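# Fold the towel in half, near edge to far edge

## Task

Fold the towel in half, bringing the edge closest to the arms over to meet its far edge so it lies flat as two layers; at the end neither arm may be in contact with the towel.

## Robot and tools

Robot: two arms, left_arm and right_arm. left_arm carries a left hand and sits on the +y side; right_arm carries a right hand. Arm names do not match image sides. Bases in the scene frame: left_arm at (+0.002, +0.290, -0.001) m, right_arm at (-0.004, -0.249, -0.003) m. A post stands behind the arms. Two reference images (a five-finger left hand page) can be viewed again with show_instructions, which takes no arguments and moves nothing.

Frame: the scene frame has its origin at table height, midway between the nominal bases, +x out over the table, +z up. Positions are in metres. All offsets use these axes, and each arm rotates about its own Hand target position.

Hand point: a point fixed to the palm. Its +z runs along the straight fingers, +y comes out of the palm, and +x runs across the palm. On the right hand +x points away from the thumb; on the left hand it points toward the thumb. The fingertips reach about 0.06 to 0.07 m past the point, and the finger lines sit 0.06 m behind it along -y. A wrist bracket on the little-finger side can strike things.

The 28-number row: every row lists both arms, with every value in [-1, 1]. Numbers 1-6 are left_arm dx, dy, dz, rx, ry, rz. Numbers 7-12 are the left hand motors: little, ring, middle, index, thumb_bend, thumb_turn. Number 13 is left force_limit and 14 is left speed. Numbers 15-28 repeat the same layout for right_arm. The six pose numbers are offsets from that arm's Hand target at the start of the action, not absolute poses. 1.0 equals 0.6 m of travel or 180 degrees of rotation, and rx, ry, rz form one rotation vector. A 0 in all six pose numbers asks nothing new of that arm. The hand motor numbers are absolute targets: +1 is open or straight and -1 is closed. For thumb_turn, -1 places the thumb in front of the palm, opposite the fingers. force_limit runs linearly from about 0 N at -1 to 10 N at +1 (15 N for the thumb motors). Hand speed rises from nearly 0 at -1 to full at +0.48 and stays full up to +1. For a gentle grip, use a speed of -0.94 or below. Zeros do not mean 'no change' for a hand. To keep a hand as it is, resend its last executed eight numbers; if none have been sent yet, send its hand_measured values plus hand_force_limit and hand_speed.

execute_actions(actions, cameras): actions is a list of actions. Each action is a table of up to 15 rows, one per 1/30 s step, and a short table holds its last row. Every row in an action counts from the same starting Hand target. Consecutive actions build on each other, so sending the same offset twice moves the arm twice. With an empty actions list the call just returns state and all camera images. cameras lists names from cam_head_left, cam_head_right, cam_high, cam_low, cam_left_wrist, cam_right_wrist, or ["all"]. An unknown name invalidates the call.

move(target, speed, blend, blocking, cameras): target is one 28-number row or a list of up to 15 rows. Pose offsets are counted from the Hand targets at the start of the move, for every row in the list. Each hand point travels in a straight line and is capped at 10 s in total. speed is the path top speed in m/s, from 0.002 to 4.3, default 0.25; turning is limited to twice that in rad/s. It can be one value or one per target. blend, in metres, rounds off intermediate corners; the default 0 stops at each target. With blocking=false the call returns after about 0.5 s while the motion continues; use wait(seconds) to let it run and stop() to brake it. Paths do not avoid obstacles or the other arm. Faster moves lag, stray and strike harder.

zoom_image(camera, region=[x0,y0,x1,y1]) gives a closer view of the newest image from one camera. The region can be at most 504x504 pixels. finished_scene ends the scene for good.

Results: end_effector_position and end_effector_quat_wxyz are given in the scene frame. Hand target is the last commanded pose after clipping; the next offsets count from it. The hand often comes to rest 1 to 3 cm, sometimes 5 cm, short of or below it without touching anything. Sending the remaining gap as an offset corrects this. Orientation commands are clipped to within 40 degrees of the current orientation. hand_measured, hand_stopped_by (moving, target, force, stalled, fault) and hand_load_n each give six values in motor order. A grip that has slipped shows up as hand_load_n dropping toward 0. move adds a 'move:' line reporting done, off_target, moving, held or fault, and which limits acted (paced = the pose was clipped, held = steps were withheld). done and off_target do not tell you whether there is contact. Joint torques are noisy and offset. A MOTOR HOT line warns of heating; at 100 °C the arm drops for 30 to 60 s.

Avoid: letting the towel or anything else leave the table; dropping things, even a few millimetres; releasing moving parts; fast impacts; pressing hard into the table or fixed objects; any contact between the two hands or arms; squeezing or twisting fingers hard; holding stretched arms or pushing toward unreachable poses, which overheats motors. To end a push, command a target back past the hand point. Before finishing, open the hands and lift both arms clear of the towel.

Each tool is called after ">>>" by a JSON object that holds its "fn" and its "kwargs", one argument or row to a line.

Reference images:

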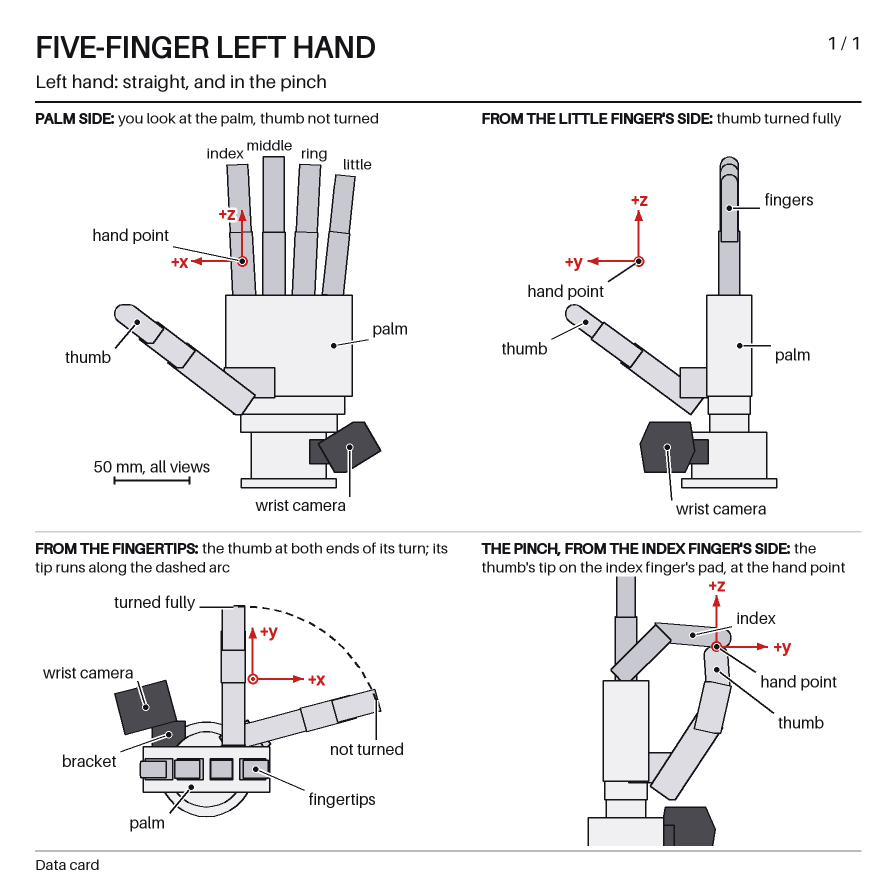

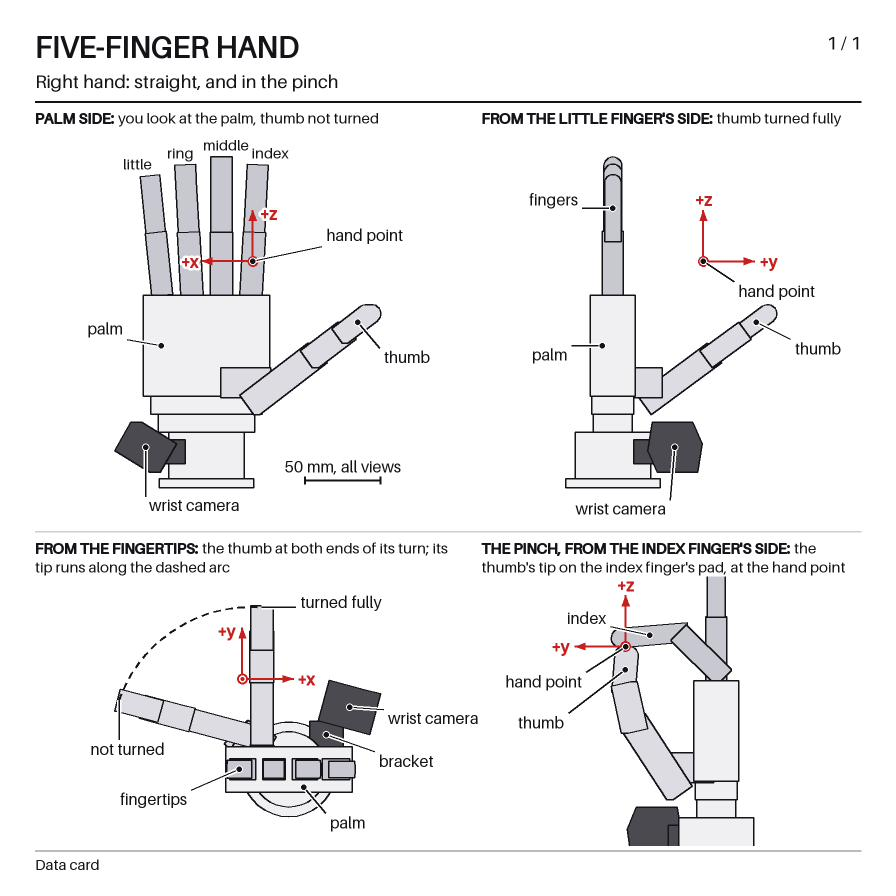

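## Session

>>> {"fn": "execute_actions", "kwargs": {
  "actions": []
}}

Scene clock: 0.00 s.
left_arm: end_effector_position=(+0.1583, +0.5295, +0.1260) hand_measured=(+1.000, +1.000, +1.000, +1.000, +1.000, +1.000) hand_load_n=(+0.0, +0.0, +0.0, +0.0, +0.0, +0.0) hand_stopped_by=(target, target, target, target, target, target) hand_force_limit=0.00 hand_speed=-0.80 end_effector_quat_wxyz=(-0.031, +0.809, +0.583, +0.072) | right_arm: end_effector_position=(+0.2818, -0.0873, +0.2505) hand_measured=(+1.000, +1.000, +1.000, +1.000, +1.000, +1.000) hand_load_n=(-0.5, +0.0, +0.0, +0.0, +0.0, +0.0) hand_stopped_by=(target, target, target, target, target, target) hand_force_limit=0.00 hand_speed=-0.80 end_effector_quat_wxyz=(-0.071, +0.646, -0.428, +0.628)
Joint positions: left_arm=[1.229 0.878 0.666 -1.205 0.029 -1.598] | right_arm=[1.07 1.136 0.937 -1.339 1.367 0.664]
Joint velocities: within noise
Joint torques (N m): no reading
Motor temperatures (°C): left_arm=[30 28 32 25 34 30] | right_arm=[33 31 28 30 31 32]
Heat: left arm: hottest wrist yaw 34 °C; right arm: hottest waist 33 °C.
Hand target: left_arm +0.1609, +0.5366, +0.1358; -0.038, +0.808, +0.582, +0.082 | right_arm +0.2842, -0.0827, +0.2573; -0.078, +0.643, -0.433, +0.627

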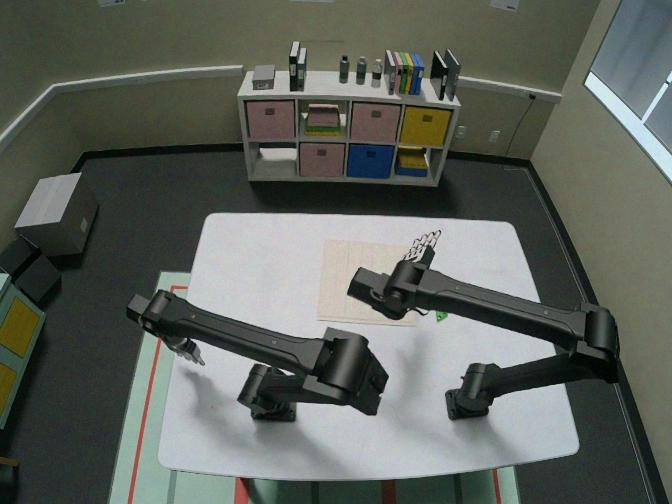

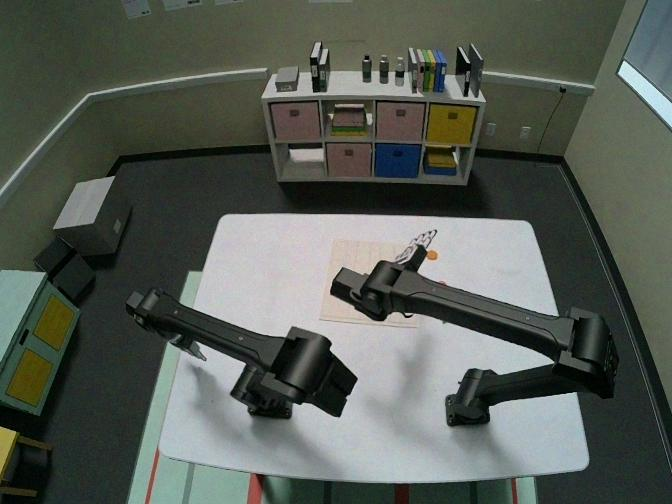

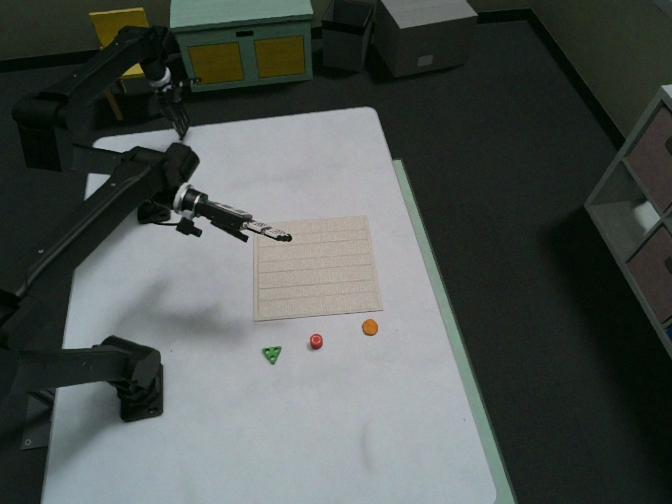

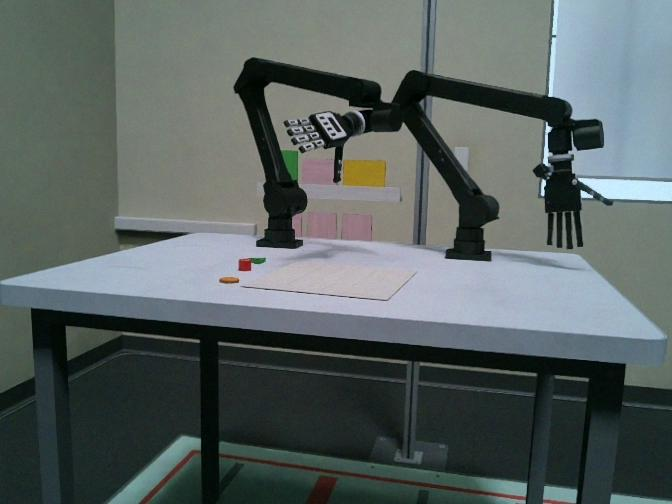

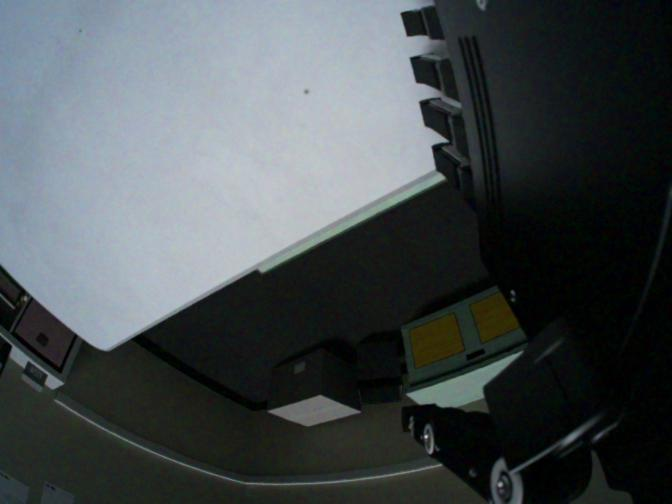

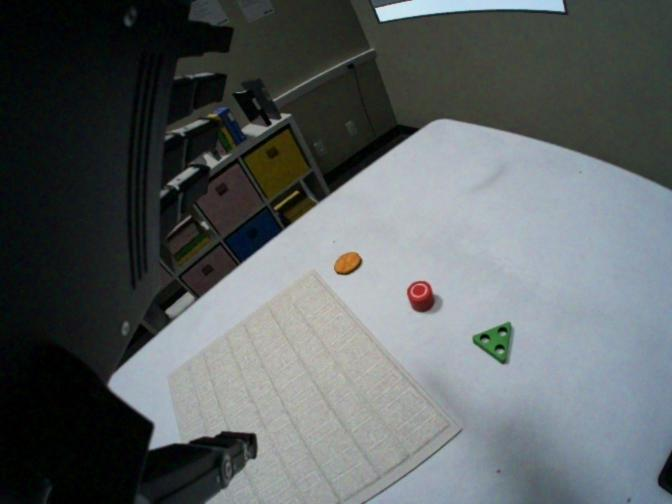

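>>> {"fn": "move", "kwargs": {
  "target": [0,0,0.083,0,0,0.111,-1,-1,0.2,0.2,1,-1,0,0, -0.14,-0.062,-0.012,0.2583,0.1473,0.0848,-1,-1,0.2,0.2,1,-1,0,0],
  "cameras": ["all"]
}}

Scene clock: 11.53 s.
left_arm: end_effector_position=(+0.1540, +0.5301, +0.1635) hand_measured=(-1.000, -1.000, +0.200, +0.200, +1.000, -1.000) hand_load_n=(+0.0, +0.0, +0.0, +0.0, +0.0, +0.0) hand_stopped_by=(target, target, target, target, target, target) hand_force_limit=0.00 hand_speed=0.00 end_effector_quat_wxyz=(-0.041, +0.700, +0.710, +0.057) | right_arm: end_effector_position=(+0.1970, -0.1190, +0.2497) hand_measured=(-1.000, -1.000, +0.200, +0.200, +1.000, -1.000) hand_load_n=(+0.0, +0.5, +0.0, +0.0, +0.0, +0.0) hand_stopped_by=(target, target, target, target, target, target) hand_force_limit=0.00 hand_speed=0.00 end_effector_quat_wxyz=(-0.298, +0.736, -0.563, +0.229)
Joint positions: left_arm=[1.128 0.816 0.741 -1.362 -0.04 -2.03] | right_arm=[0.553 0.518 0.812 -1.119 0.215 0.225]
Joint torques (N m): left_arm=[-0.73 -2.61 12.67 -0.01 0 -0.19] | right_arm=[-0.44 0.73 8.58 2.45 -0.03 -0.1]
Heat: left arm: hottest elbow 35 °C; right arm: hottest waist 33 °C.
Hand target: left_arm +0.1609, +0.5366, +0.1857; -0.051, +0.695, +0.714, +0.074 | right_arm +0.2002, -0.1199, +0.2501; -0.303, +0.733, -0.563, +0.232
Off the commanded pose: left_arm 0.024 m, 2 deg | right_arm 0.003 m, 1 deg.
joint sent to its limit (left arm) — joint 6 (wrist roll), lower limit. The joint targets still meet the commanded pose.
move: off_target (left_arm)
cam_left_wrist: T_world_to_cam=[[-0.95813, 0.28479, 0.0298, -0.00928], [0.23425, 0.71971, 0.65357, -0.52972], [0.16468, 0.63318, -0.75628, -0.11841]] pos_world=[0.13469, 0.45886, 0.25693]
cam_right_wrist: T_world_to_cam=[[-0.63384, -0.41982, -0.64961, 0.2336], [-0.66921, 0.71879, 0.18843, 0.17771], [0.38783, 0.55416, -0.73655, 0.28502]] pos_world=[0.15645, -0.18761, 0.32819]

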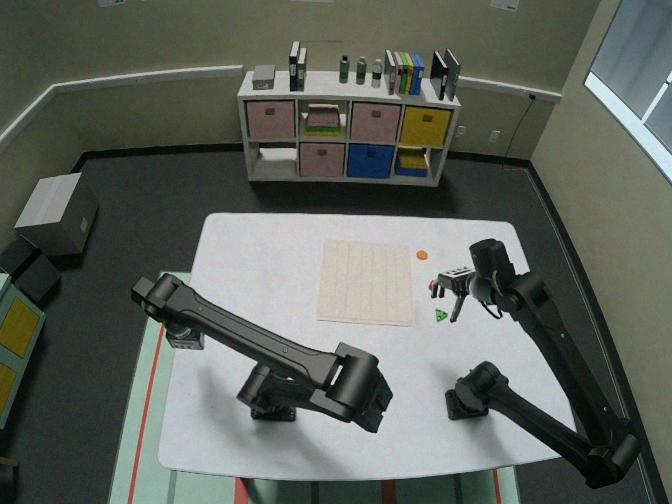

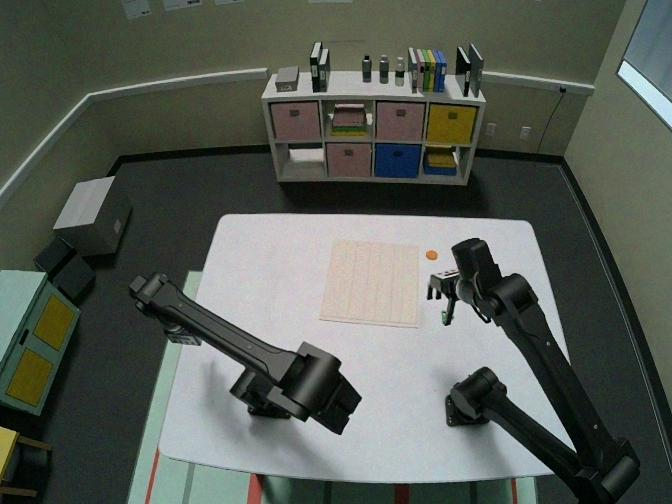

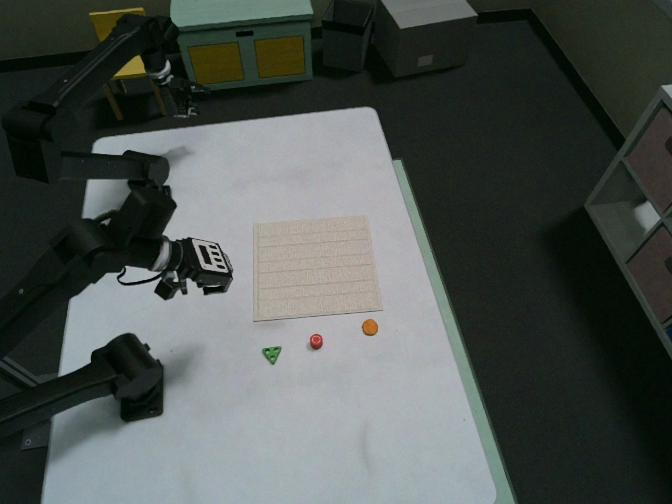

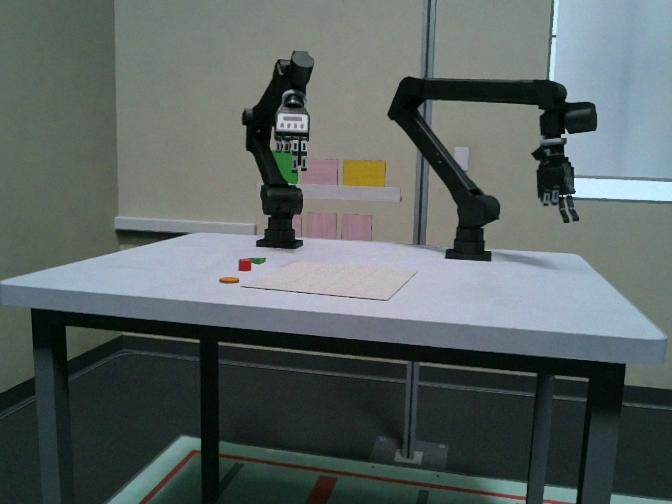

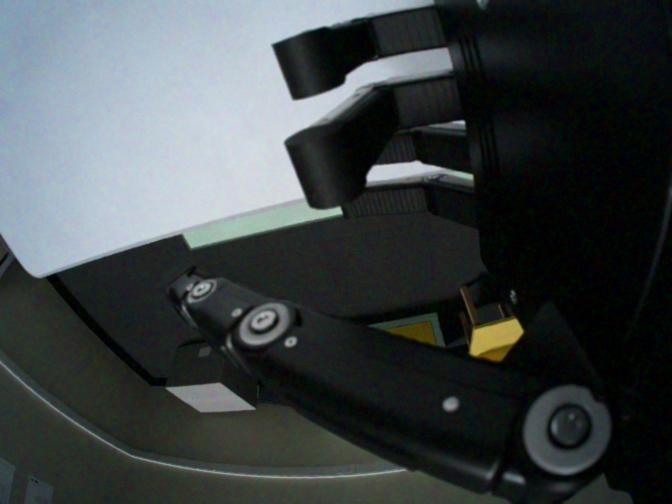

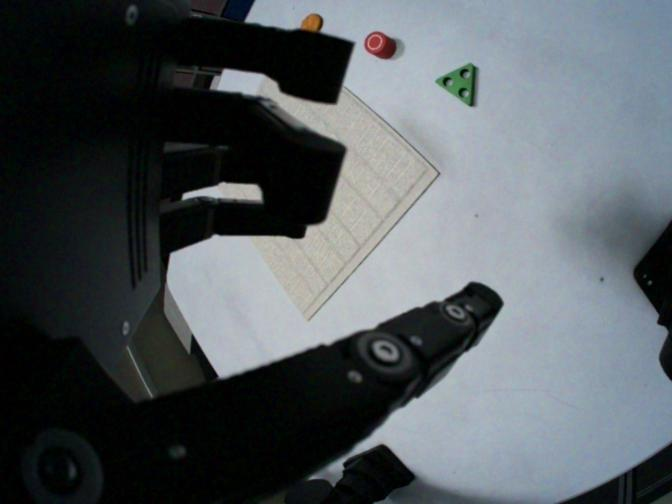

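>>> {"fn": "move", "kwargs": {
  "target": [
    [0.0985,-0.2943,0.1405,0,0,-0.5,-1,-1,0.2,0.2,1,-1,0,0, 0,0,0,0,0,0,-1,-1,0.2,0.2,1,-1,0,0],
    [0.0652,-0.5943,0.1072,-0.3808,-0.0324,0.8565,-1,-1,0.2,0.2,1,-1,0,0, 0,0,0,0,0,0,-1,-1,0.2,0.2,1,-1,0,0]
  ],
  "cameras": ["all"],
  "blend": [0.05,0]
}}

Scene clock: 23.73 s.
left_arm: end_effector_position=(+0.1974, +0.1834, +0.2453) hand_measured=(-1.000, -1.000, +0.200, +0.200, +1.000, -1.000) hand_load_n=(+0.0, +0.0, +0.0, +0.0, -0.5, +0.0) hand_stopped_by=(target, target, target, target, target, target) hand_force_limit=0.00 hand_speed=0.00 end_effector_quat_wxyz=(+0.226, -0.574, +0.731, -0.291) | right_arm: end_effector_position=(+0.1970, -0.1191, +0.2497) hand_measured=(-1.000, -1.000, +0.200, +0.200, +1.000, -1.000) hand_load_n=(+0.0, +0.0, +0.0, +0.0, +0.0, +0.0) hand_stopped_by=(target, target, target, target, target, target) hand_force_limit=0.00 hand_speed=0.00 end_effector_quat_wxyz=(-0.298, +0.736, -0.563, +0.229)
Joint positions: left_arm=[-0.43 0.472 0.791 -1.144 -0.13 -0.145] | right_arm=[0.552 0.518 0.812 -1.119 0.214 0.224]
Joint torques (N m): left_arm=[-0.67 0.26 9.21 2.41 -0.19 0.06] | right_arm=[-0.5 0.73 8.57 2.47 -0.03 -0.08]
Motor temperatures (°C): left_arm=[29 28 37 25 33 29] | right_arm=[33 30 32 30 31 32]
Heat: left arm: hottest elbow 37 °C; right arm: hottest waist 33 °C.
Hand target: left_arm +0.2000, +0.1801, +0.2501; +0.233, -0.563, +0.732, -0.304 | right_arm +0.2003, -0.1200, +0.2501; -0.303, +0.733, -0.563, +0.232
Off the commanded pose: left_arm 0.006 m, 2 deg | right_arm 0.003 m, 1 deg.
move: done
cam_left_wrist: T_world_to_cam=[[0.59576, -0.45333, 0.66299, -0.19814], [-0.73472, -0.64106, 0.22187, 0.20294], [0.32444, -0.61929, -0.71499, 0.34385]] pos_world=[0.15559, 0.25321, 0.33219]
cam_right_wrist: T_world_to_cam=[[-0.63365, -0.42025, -0.64951, 0.23352], [-0.66951, 0.71856, 0.18824, 0.17775], [0.3876, 0.55413, -0.73668, 0.28517]] pos_world=[0.15645, -0.18761, 0.32829]

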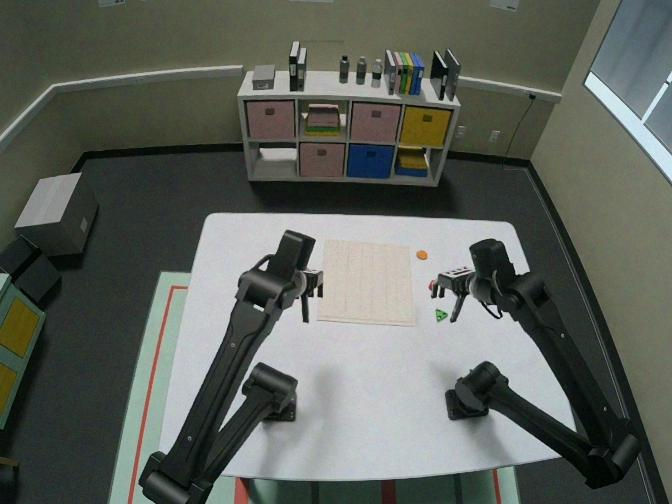

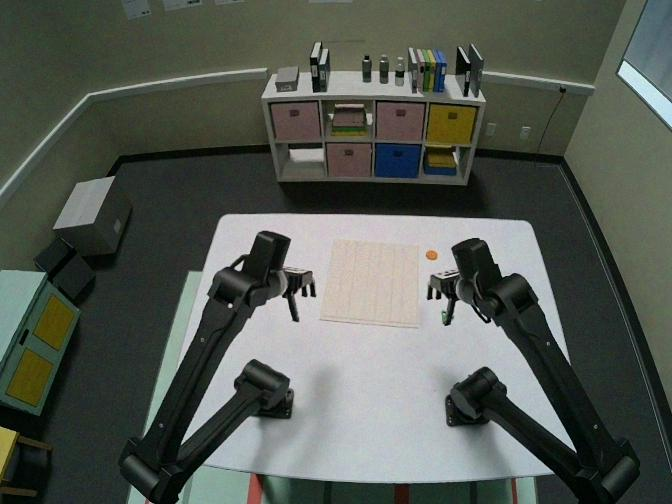

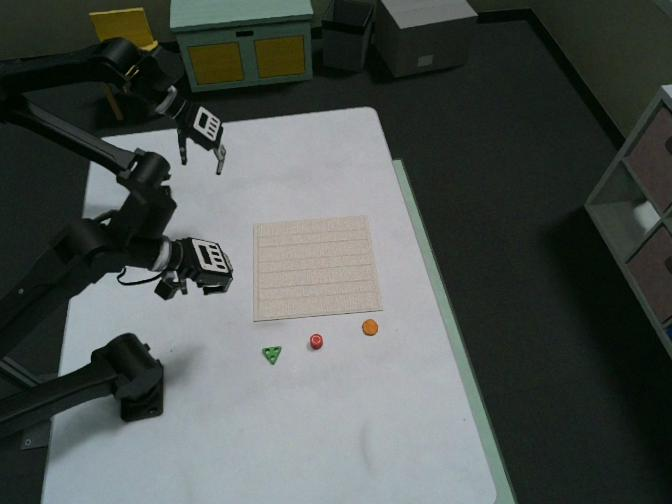

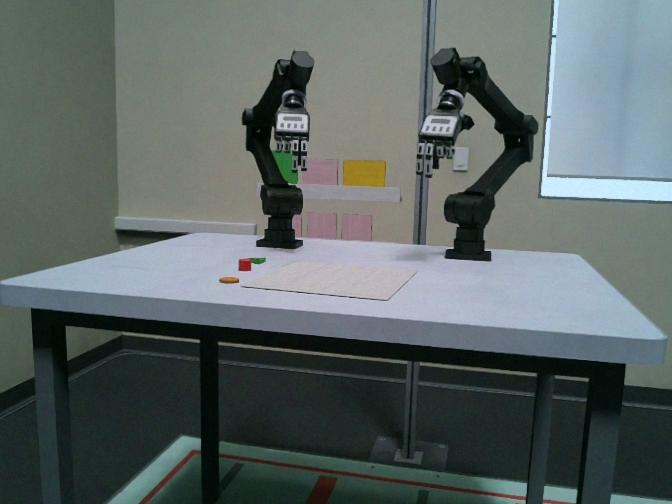

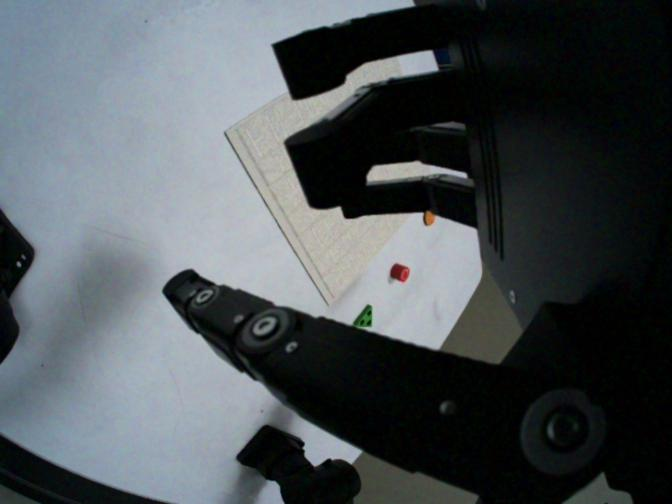

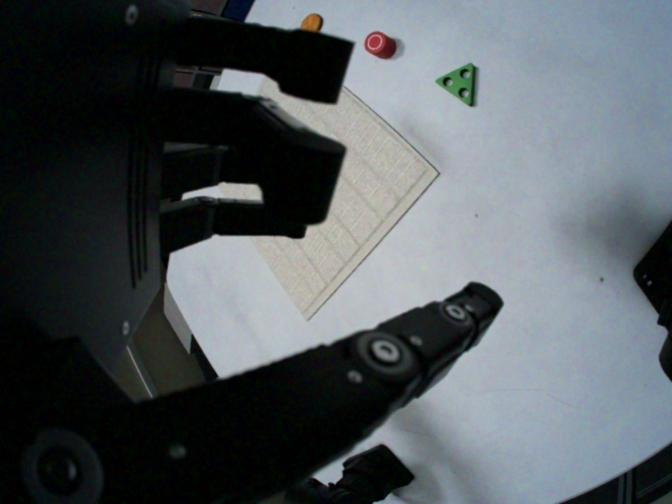

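>>> {"fn": "zoom_image", "kwargs": {
  "camera": "cam_right_wrist",
  "region": [220, 60, 520, 360]
}}

>>> {"fn": "zoom_image", "kwargs": {
  "camera": "cam_high",
  "region": [160, 180, 420, 380]
}}

Scaled by 1.680 from the camera's image (finer frame: 960x720).

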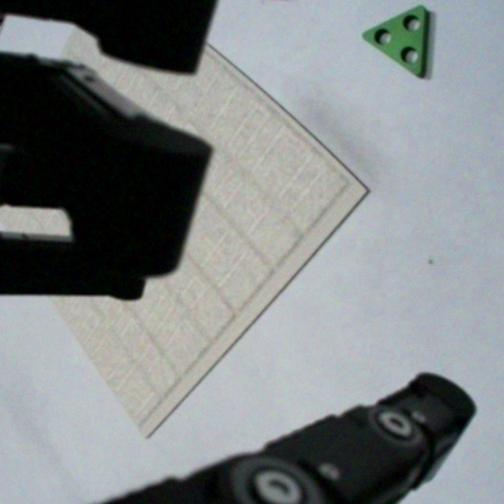

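Scaled by 1.938.

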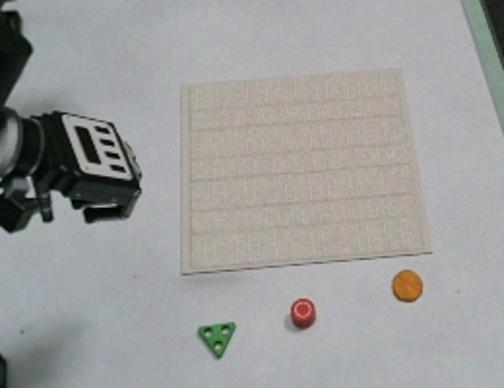

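>>> {"fn": "move", "kwargs": {
  "target": [0.1533,-0.0718,-0.2168,-0.0354,-0.134,-0.0005,-1,-1,0.2,0.2,0.16,-1,0,0, 0.1245,0.0533,-0.2835,0.0239,-0.1377,-0.0545,-1,-1,0.2,0.2,0.16,-1,0,0],
  "cameras": ["all"],
  "speed": 0.15
}}

Scene clock: 31.60 s.
left_arm: end_effector_position=(+0.2903, +0.1420, +0.1172) hand_measured=(-1.000, -1.000, +0.200, +0.200, +0.160, -1.000) hand_load_n=(+0.0, +0.5, +0.0, +0.0, +0.0, +0.0) hand_stopped_by=(target, target, target, target, target, target) hand_force_limit=0.00 hand_speed=0.00 end_effector_quat_wxyz=(+0.347, -0.508, +0.648, -0.449) | right_arm: end_effector_position=(+0.2754, -0.0898, +0.0813) hand_measured=(-1.000, -1.000, +0.200, +0.200, +0.160, -1.000) hand_load_n=(+0.0, +0.0, +0.0, +0.5, +0.0, +0.0) hand_stopped_by=(target, target, target, target, target, target) hand_force_limit=0.00 hand_speed=0.00 end_effector_quat_wxyz=(-0.421, +0.602, -0.558, +0.386)
Joint positions: left_arm=[-0.499 0.511 0.234 -0.1 -0.239 -0.1] | right_arm=[0.745 0.642 0.175 0.022 0.635 0.281]
Joint torques (N m): left_arm=[-0.79 0.91 9.77 2.85 -0.17 0.05] | right_arm=[1.08 0.79 8.18 2.93 0.42 -0.07]
Heat: left arm: hottest elbow 37 °C; right arm: hottest waist 33 °C.
Hand target: left_arm +0.2920, +0.1370, +0.1199; +0.349, -0.499, +0.650, -0.455 | right_arm +0.2748, -0.0879, +0.0799; -0.423, +0.604, -0.553, +0.388
Off the commanded pose: left_arm 0.006 m, 1 deg | right_arm 0.002 m, 1 deg.
move: done
cam_left_wrist: T_world_to_cam=[[0.24819, -0.36715, 0.89644, -0.12595], [-0.77642, -0.62878, -0.04256, 0.31435], [0.57928, -0.68545, -0.44112, 0.09979]] pos_world=[0.21752, 0.21981, 0.1703]
cam_right_wrist: T_world_to_cam=[[-0.35113, -0.26335, -0.89853, 0.14268], [-0.56232, 0.82661, -0.02252, 0.23838], [0.74867, 0.49735, -0.43833, -0.01435]] pos_world=[0.19489, -0.15234, 0.12728]

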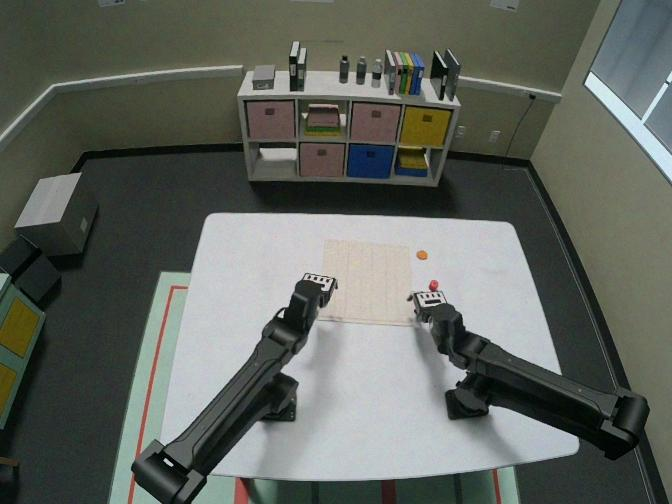

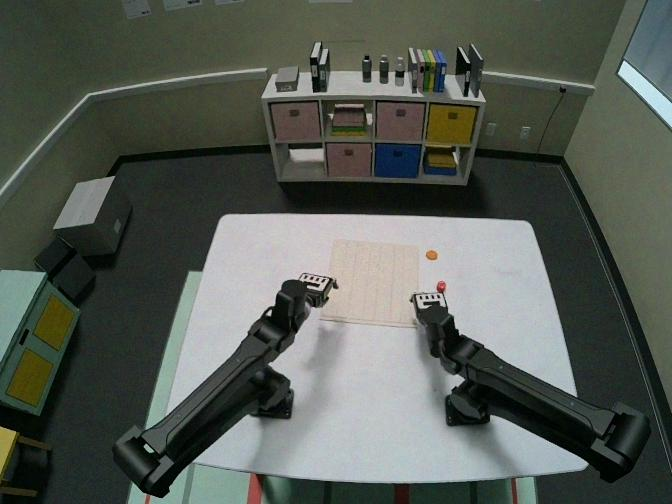

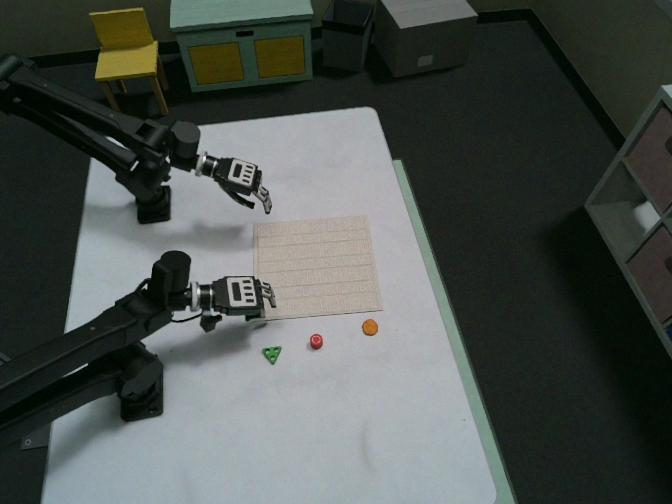

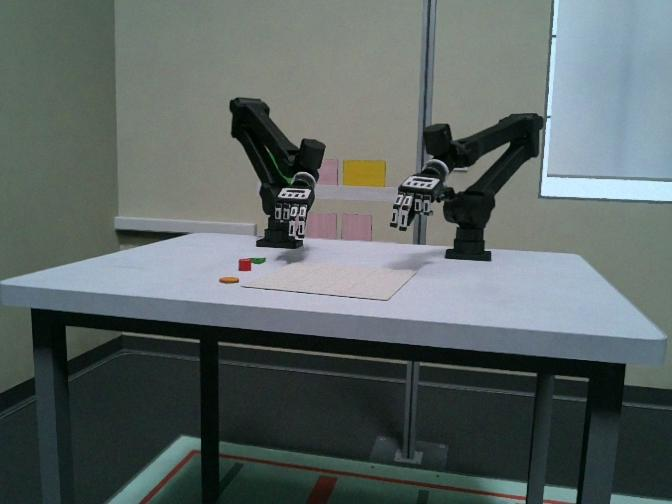

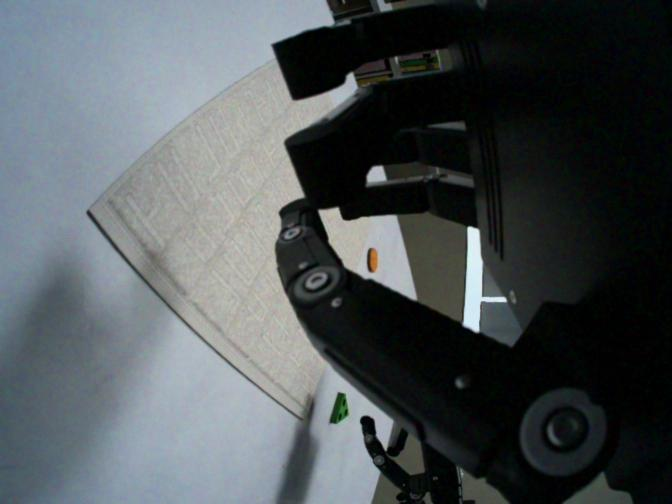

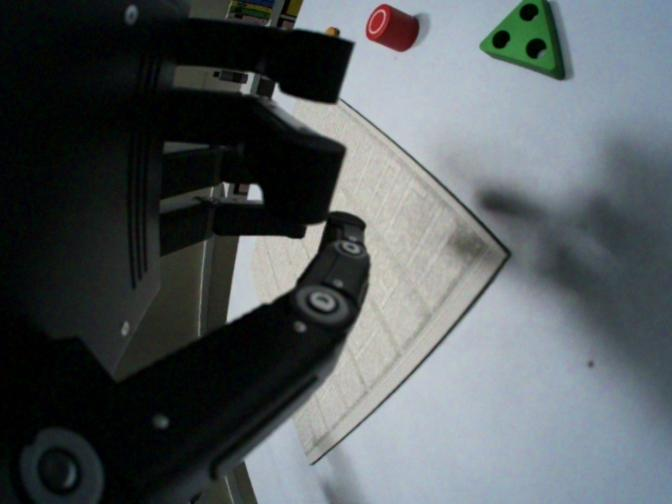

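>>> {"fn": "move", "kwargs": {
  "target": [0,0,0,0,0,0,-1,-1,-0.4,-0.4,0.16,-1,-0.6,-0.8, 0,0,0,0,0,0,-1,-1,-0.4,-0.4,0.16,-1,-0.6,-0.8],
  "cameras": ["cam_left_wrist","cam_right_wrist","cam_high"]
}}

Scene clock: 33.17 s.
left_arm: end_effector_position=(+0.2903, +0.1420, +0.1171) hand_measured=(-1.000, -1.000, -0.240, -0.258, +0.160, -1.000) hand_load_n=(+0.0, +0.0, +2.5, +3.0, +1.0, +0.0) hand_stopped_by=(target, target, force, force, target, target) hand_force_limit=-0.60 hand_speed=-0.80 end_effector_quat_wxyz=(+0.347, -0.508, +0.649, -0.449) | right_arm: end_effector_position=(+0.2755, -0.0898, +0.0815) hand_measured=(-1.000, -1.000, -0.260, -0.278, +0.160, -1.000) hand_load_n=(+0.0, +0.0, +4.5, +4.0, +0.5, +0.0) hand_stopped_by=(target, target, force, force, target, target) hand_force_limit=-0.60 hand_speed=-0.80 end_effector_quat_wxyz=(-0.421, +0.602, -0.558, +0.386)
Joint positions: left_arm=[-0.499 0.512 0.234 -0.099 -0.239 -0.099] | right_arm=[0.745 0.642 0.175 0.023 0.635 0.281]
Joint torques (N m): left_arm=[-0.79 0.91 9.73 2.93 -0.16 0.06] | right_arm=[1.08 0.85 8.17 2.86 0.42 -0.08]
Heat: left arm: hottest elbow 38 °C; right arm: hottest waist 33 °C.
Hand target: left_arm +0.2920, +0.1370, +0.1198; +0.349, -0.498, +0.650, -0.455 | right_arm +0.2749, -0.0879, +0.0800; -0.423, +0.604, -0.553, +0.388
Off the commanded pose: left_arm 0.006 m, 1 deg | right_arm 0.003 m, 1 deg.
move: done
cam_left_wrist: T_world_to_cam=[[0.24802, -0.3675, 0.89634, -0.12584], [-0.77652, -0.62864, -0.04288, 0.31447], [0.57923, -0.68539, -0.44129, 0.09975]] pos_world=[0.21762, 0.21981, 0.1703]
cam_right_wrist: T_world_to_cam=[[-0.35046, -0.26357, -0.89873, 0.14265], [-0.5625, 0.82648, -0.02304, 0.23838], [0.74885, 0.49746, -0.4379, -0.01443]] pos_world=[0.19489, -0.15224, 0.12738]
Images, in order (width x height): cam_high 672x504, cam_left_wrist 672x504, cam_right_wrist 672x504.

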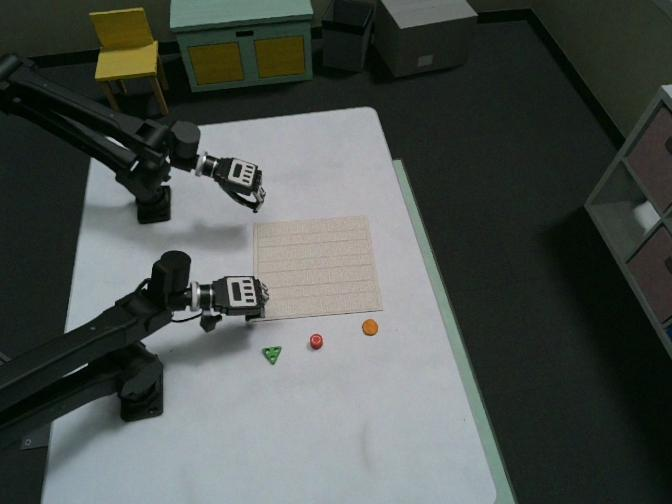

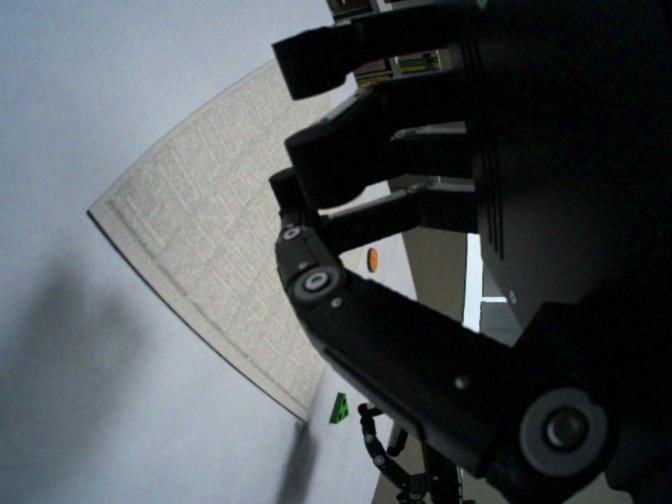

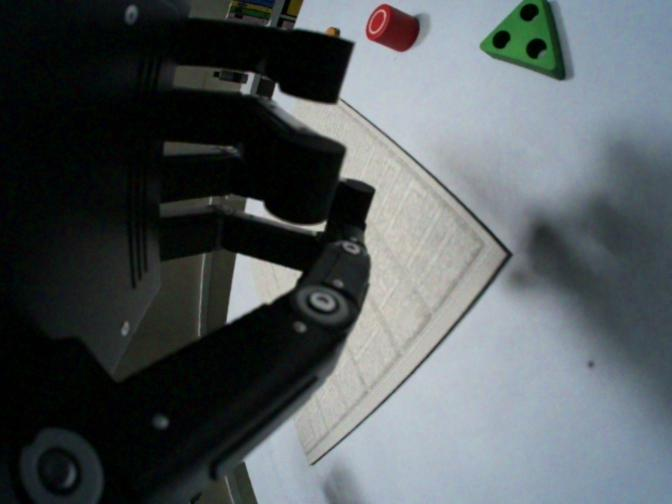

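>>> {"fn": "move", "kwargs": {
  "target": [0,0,-0.1,0,0,0,-1,-1,0.2,0.2,0.16,-1,-0.6,-0.2, 0,0,-0.075,0,0,0,-1,-1,0.2,0.2,0.16,-1,-0.6,-0.2],
  "cameras": ["cam_low","cam_left_wrist","cam_right_wrist","cam_high"]
}}

>>> {"fn": "zoom_image", "kwargs": {
  "camera": "cam_low",
  "region": [230, 160, 430, 310]
}}

>>> {"fn": "zoom_image", "kwargs": {
  "camera": "cam_high",
  "region": [180, 240, 330, 360]
}}

Scene clock: 35.00 s.
left_arm: end_effector_position=(+0.2905, +0.1419, +0.0567) hand_measured=(-1.000, -1.000, +0.200, +0.200, +0.160, -1.000) hand_load_n=(+0.0, +0.0, +0.0, +0.0, +0.0, +0.0) hand_stopped_by=(target, target, target, target, target, target) hand_force_limit=-0.60 hand_speed=-0.20 end_effector_quat_wxyz=(+0.347, -0.508, +0.649, -0.448) | right_arm: end_effector_position=(+0.2761, -0.0893, +0.0360) hand_measured=(-1.000, -1.000, +0.200, +0.200, +0.160, -1.000) hand_load_n=(+0.0, +0.0, +0.0, +0.0, +0.0, +0.0) hand_stopped_by=(target, target, target, target, target, target) hand_force_limit=-0.60 hand_speed=-0.20 end_effector_quat_wxyz=(-0.421, +0.602, -0.558, +0.387)
Joint positions: left_arm=[-0.499 0.713 0.102 0.233 -0.239 -0.099] | right_arm=[0.745 0.877 0.088 0.343 0.636 0.281]
Joint torques (N m): left_arm=[-0.79 0.26 8.61 2.92 -0.16 0.05] | right_arm=[1.08 0.03 6.58 2.82 0.42 -0.08]
Heat: left arm: hottest elbow 38 °C; right arm: hottest waist 33 °C.
Hand target: left_arm +0.2920, +0.1370, +0.0600; +0.349, -0.498, +0.650, -0.455 | right_arm +0.2749, -0.0879, +0.0350; -0.423, +0.604, -0.553, +0.388
Off the commanded pose: left_arm 0.006 m, 1 deg | right_arm 0.002 m, 1 deg.
move: done
cam_left_wrist: T_world_to_cam=[[0.24927, -0.36817, 0.89572, -0.07194], [-0.77654, -0.62865, -0.04228, 0.31192], [0.57866, -0.68502, -0.4426, 0.07315]] pos_world=[0.21782, 0.21971, 0.11]
cam_right_wrist: T_world_to_cam=[[-0.35066, -0.26386, -0.89856, 0.10218], [-0.5622, 0.82667, -0.02335, 0.23726], [0.74898, 0.49698, -0.43822, -0.03508]] pos_world=[0.19549, -0.15174, 0.08198]
Images, in order (width x height): cam_high 672x504, cam_low 672x504, cam_left_wrist 672x504, cam_right_wrist 672x504.

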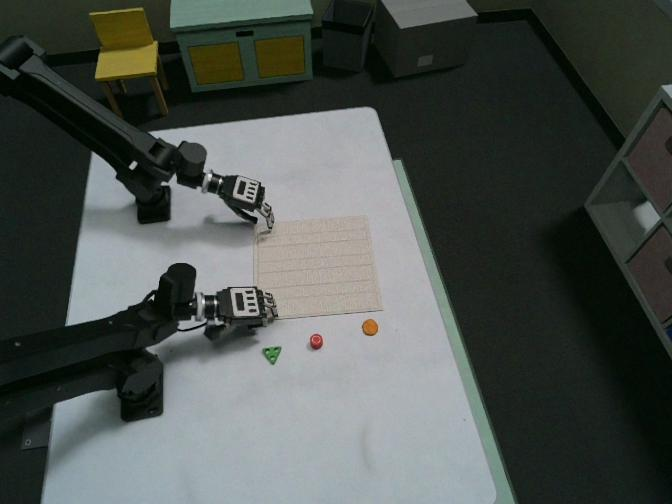

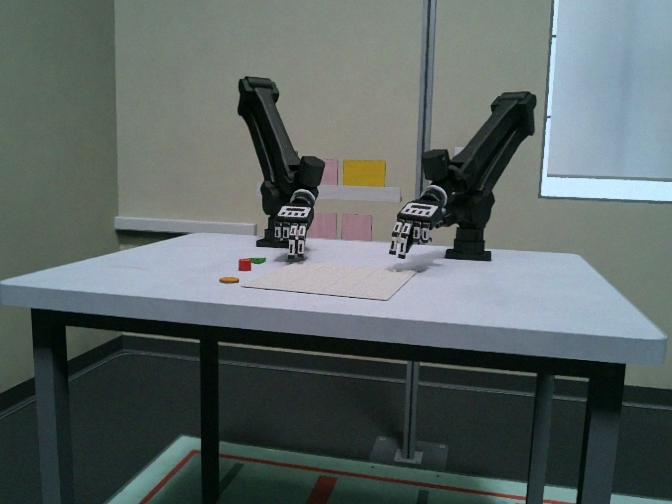

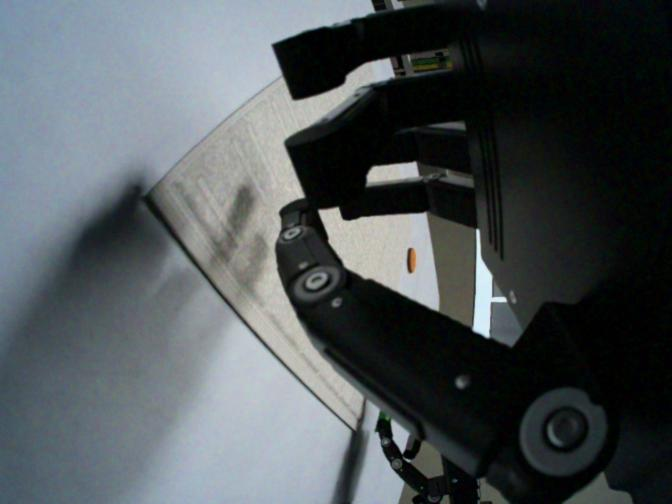

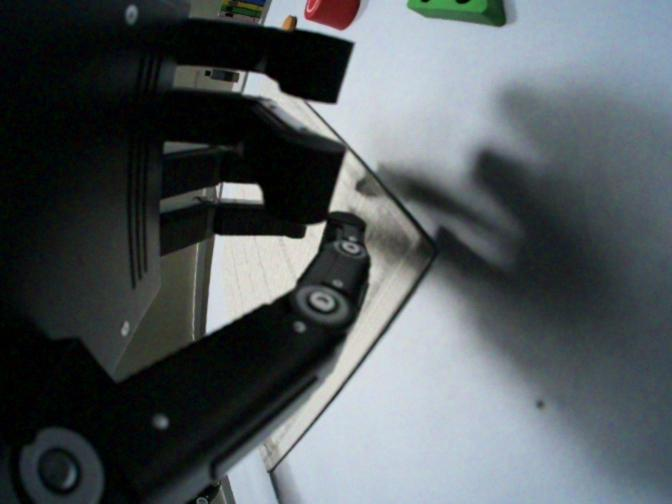

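Scaled by 2.520.

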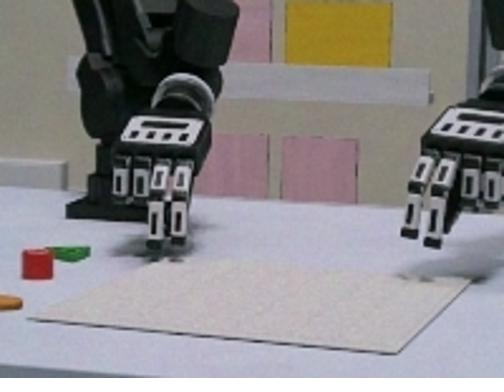

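Scaled by 3.360.

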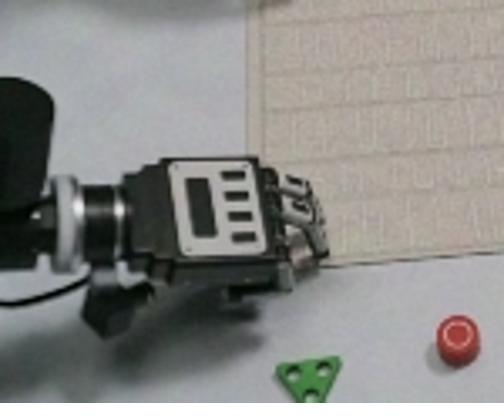

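>>> {"fn": "move", "kwargs": {
  "target": [0,0,0,0,0,0,-1,-1,0.2,0.2,0.16,-1,-0.6,-0.2, 0,0,-0.0283,0,0,0,-1,-1,0.2,0.2,0.16,-1,-0.6,-0.2],
  "cameras": ["cam_low","cam_right_wrist","cam_high"],
  "speed": 0.04
}}

>>> {"fn": "zoom_image", "kwargs": {
  "camera": "cam_low",
  "region": [230, 180, 370, 285]
}}

Scene clock: 36.80 s.
left_arm: end_effector_position=(+0.2905, +0.1419, +0.0566) hand_measured=(-1.000, -1.000, +0.200, +0.200, +0.160, -1.000) hand_load_n=(+0.0, +0.0, +0.0, +0.0, +0.0, +0.0) hand_stopped_by=(target, target, target, target, target, target) hand_force_limit=-0.60 hand_speed=-0.20 end_effector_quat_wxyz=(+0.347, -0.508, +0.649, -0.448) | right_arm: end_effector_position=(+0.2779, -0.0879, +0.0214) hand_measured=(-1.000, -1.000, +0.200, +0.200, +0.160, -1.000) hand_load_n=(+0.0, +0.0, +0.0, +0.0, +0.0, +0.0) hand_stopped_by=(target, target, target, target, target, target) hand_force_limit=-0.60 hand_speed=-0.20 end_effector_quat_wxyz=(-0.424, +0.599, -0.558, +0.387)
Joint positions: left_arm=[-0.499 0.714 0.102 0.234 -0.239 -0.099] | right_arm=[0.745 1.013 0.066 0.51 0.637 0.281]
Joint torques (N m): left_arm=[-0.73 0.21 8.61 2.89 -0.14 0.05] | right_arm=[1.03 -0.03 5.41 2.7 0.35 -0.08]
Heat: left arm: hottest elbow 38 °C; right arm: hottest waist 33 °C.
Hand target: left_arm +0.2920, +0.1370, +0.0599; +0.349, -0.498, +0.650, -0.455 | right_arm +0.2749, -0.0879, +0.0181; -0.423, +0.604, -0.553, +0.388
Off the commanded pose: left_arm 0.006 m, 1 deg | right_arm 0.005 m, 1 deg.
move: done
cam_right_wrist: T_world_to_cam=[[-0.34503, -0.25831, -0.90235, 0.08903], [-0.56117, 0.8274, -0.02228, 0.23653], [0.75236, 0.49868, -0.43043, -0.04443]] pos_world=[0.19688, -0.15055, 0.06648]
Images, in order (width x height): cam_high 672x504, cam_low 672x504, cam_right_wrist 672x504.

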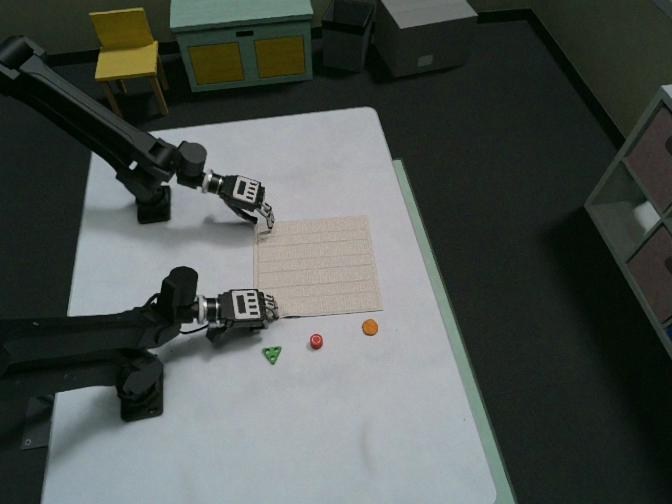

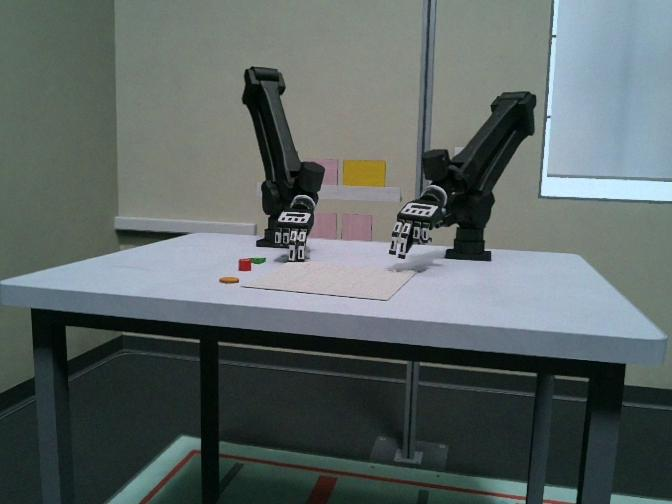

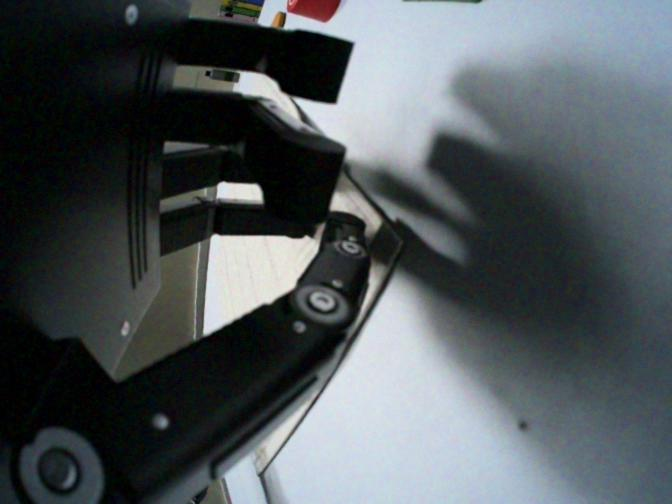

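Scaled by 3.600.

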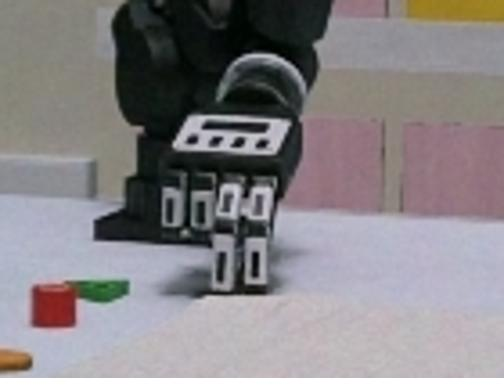

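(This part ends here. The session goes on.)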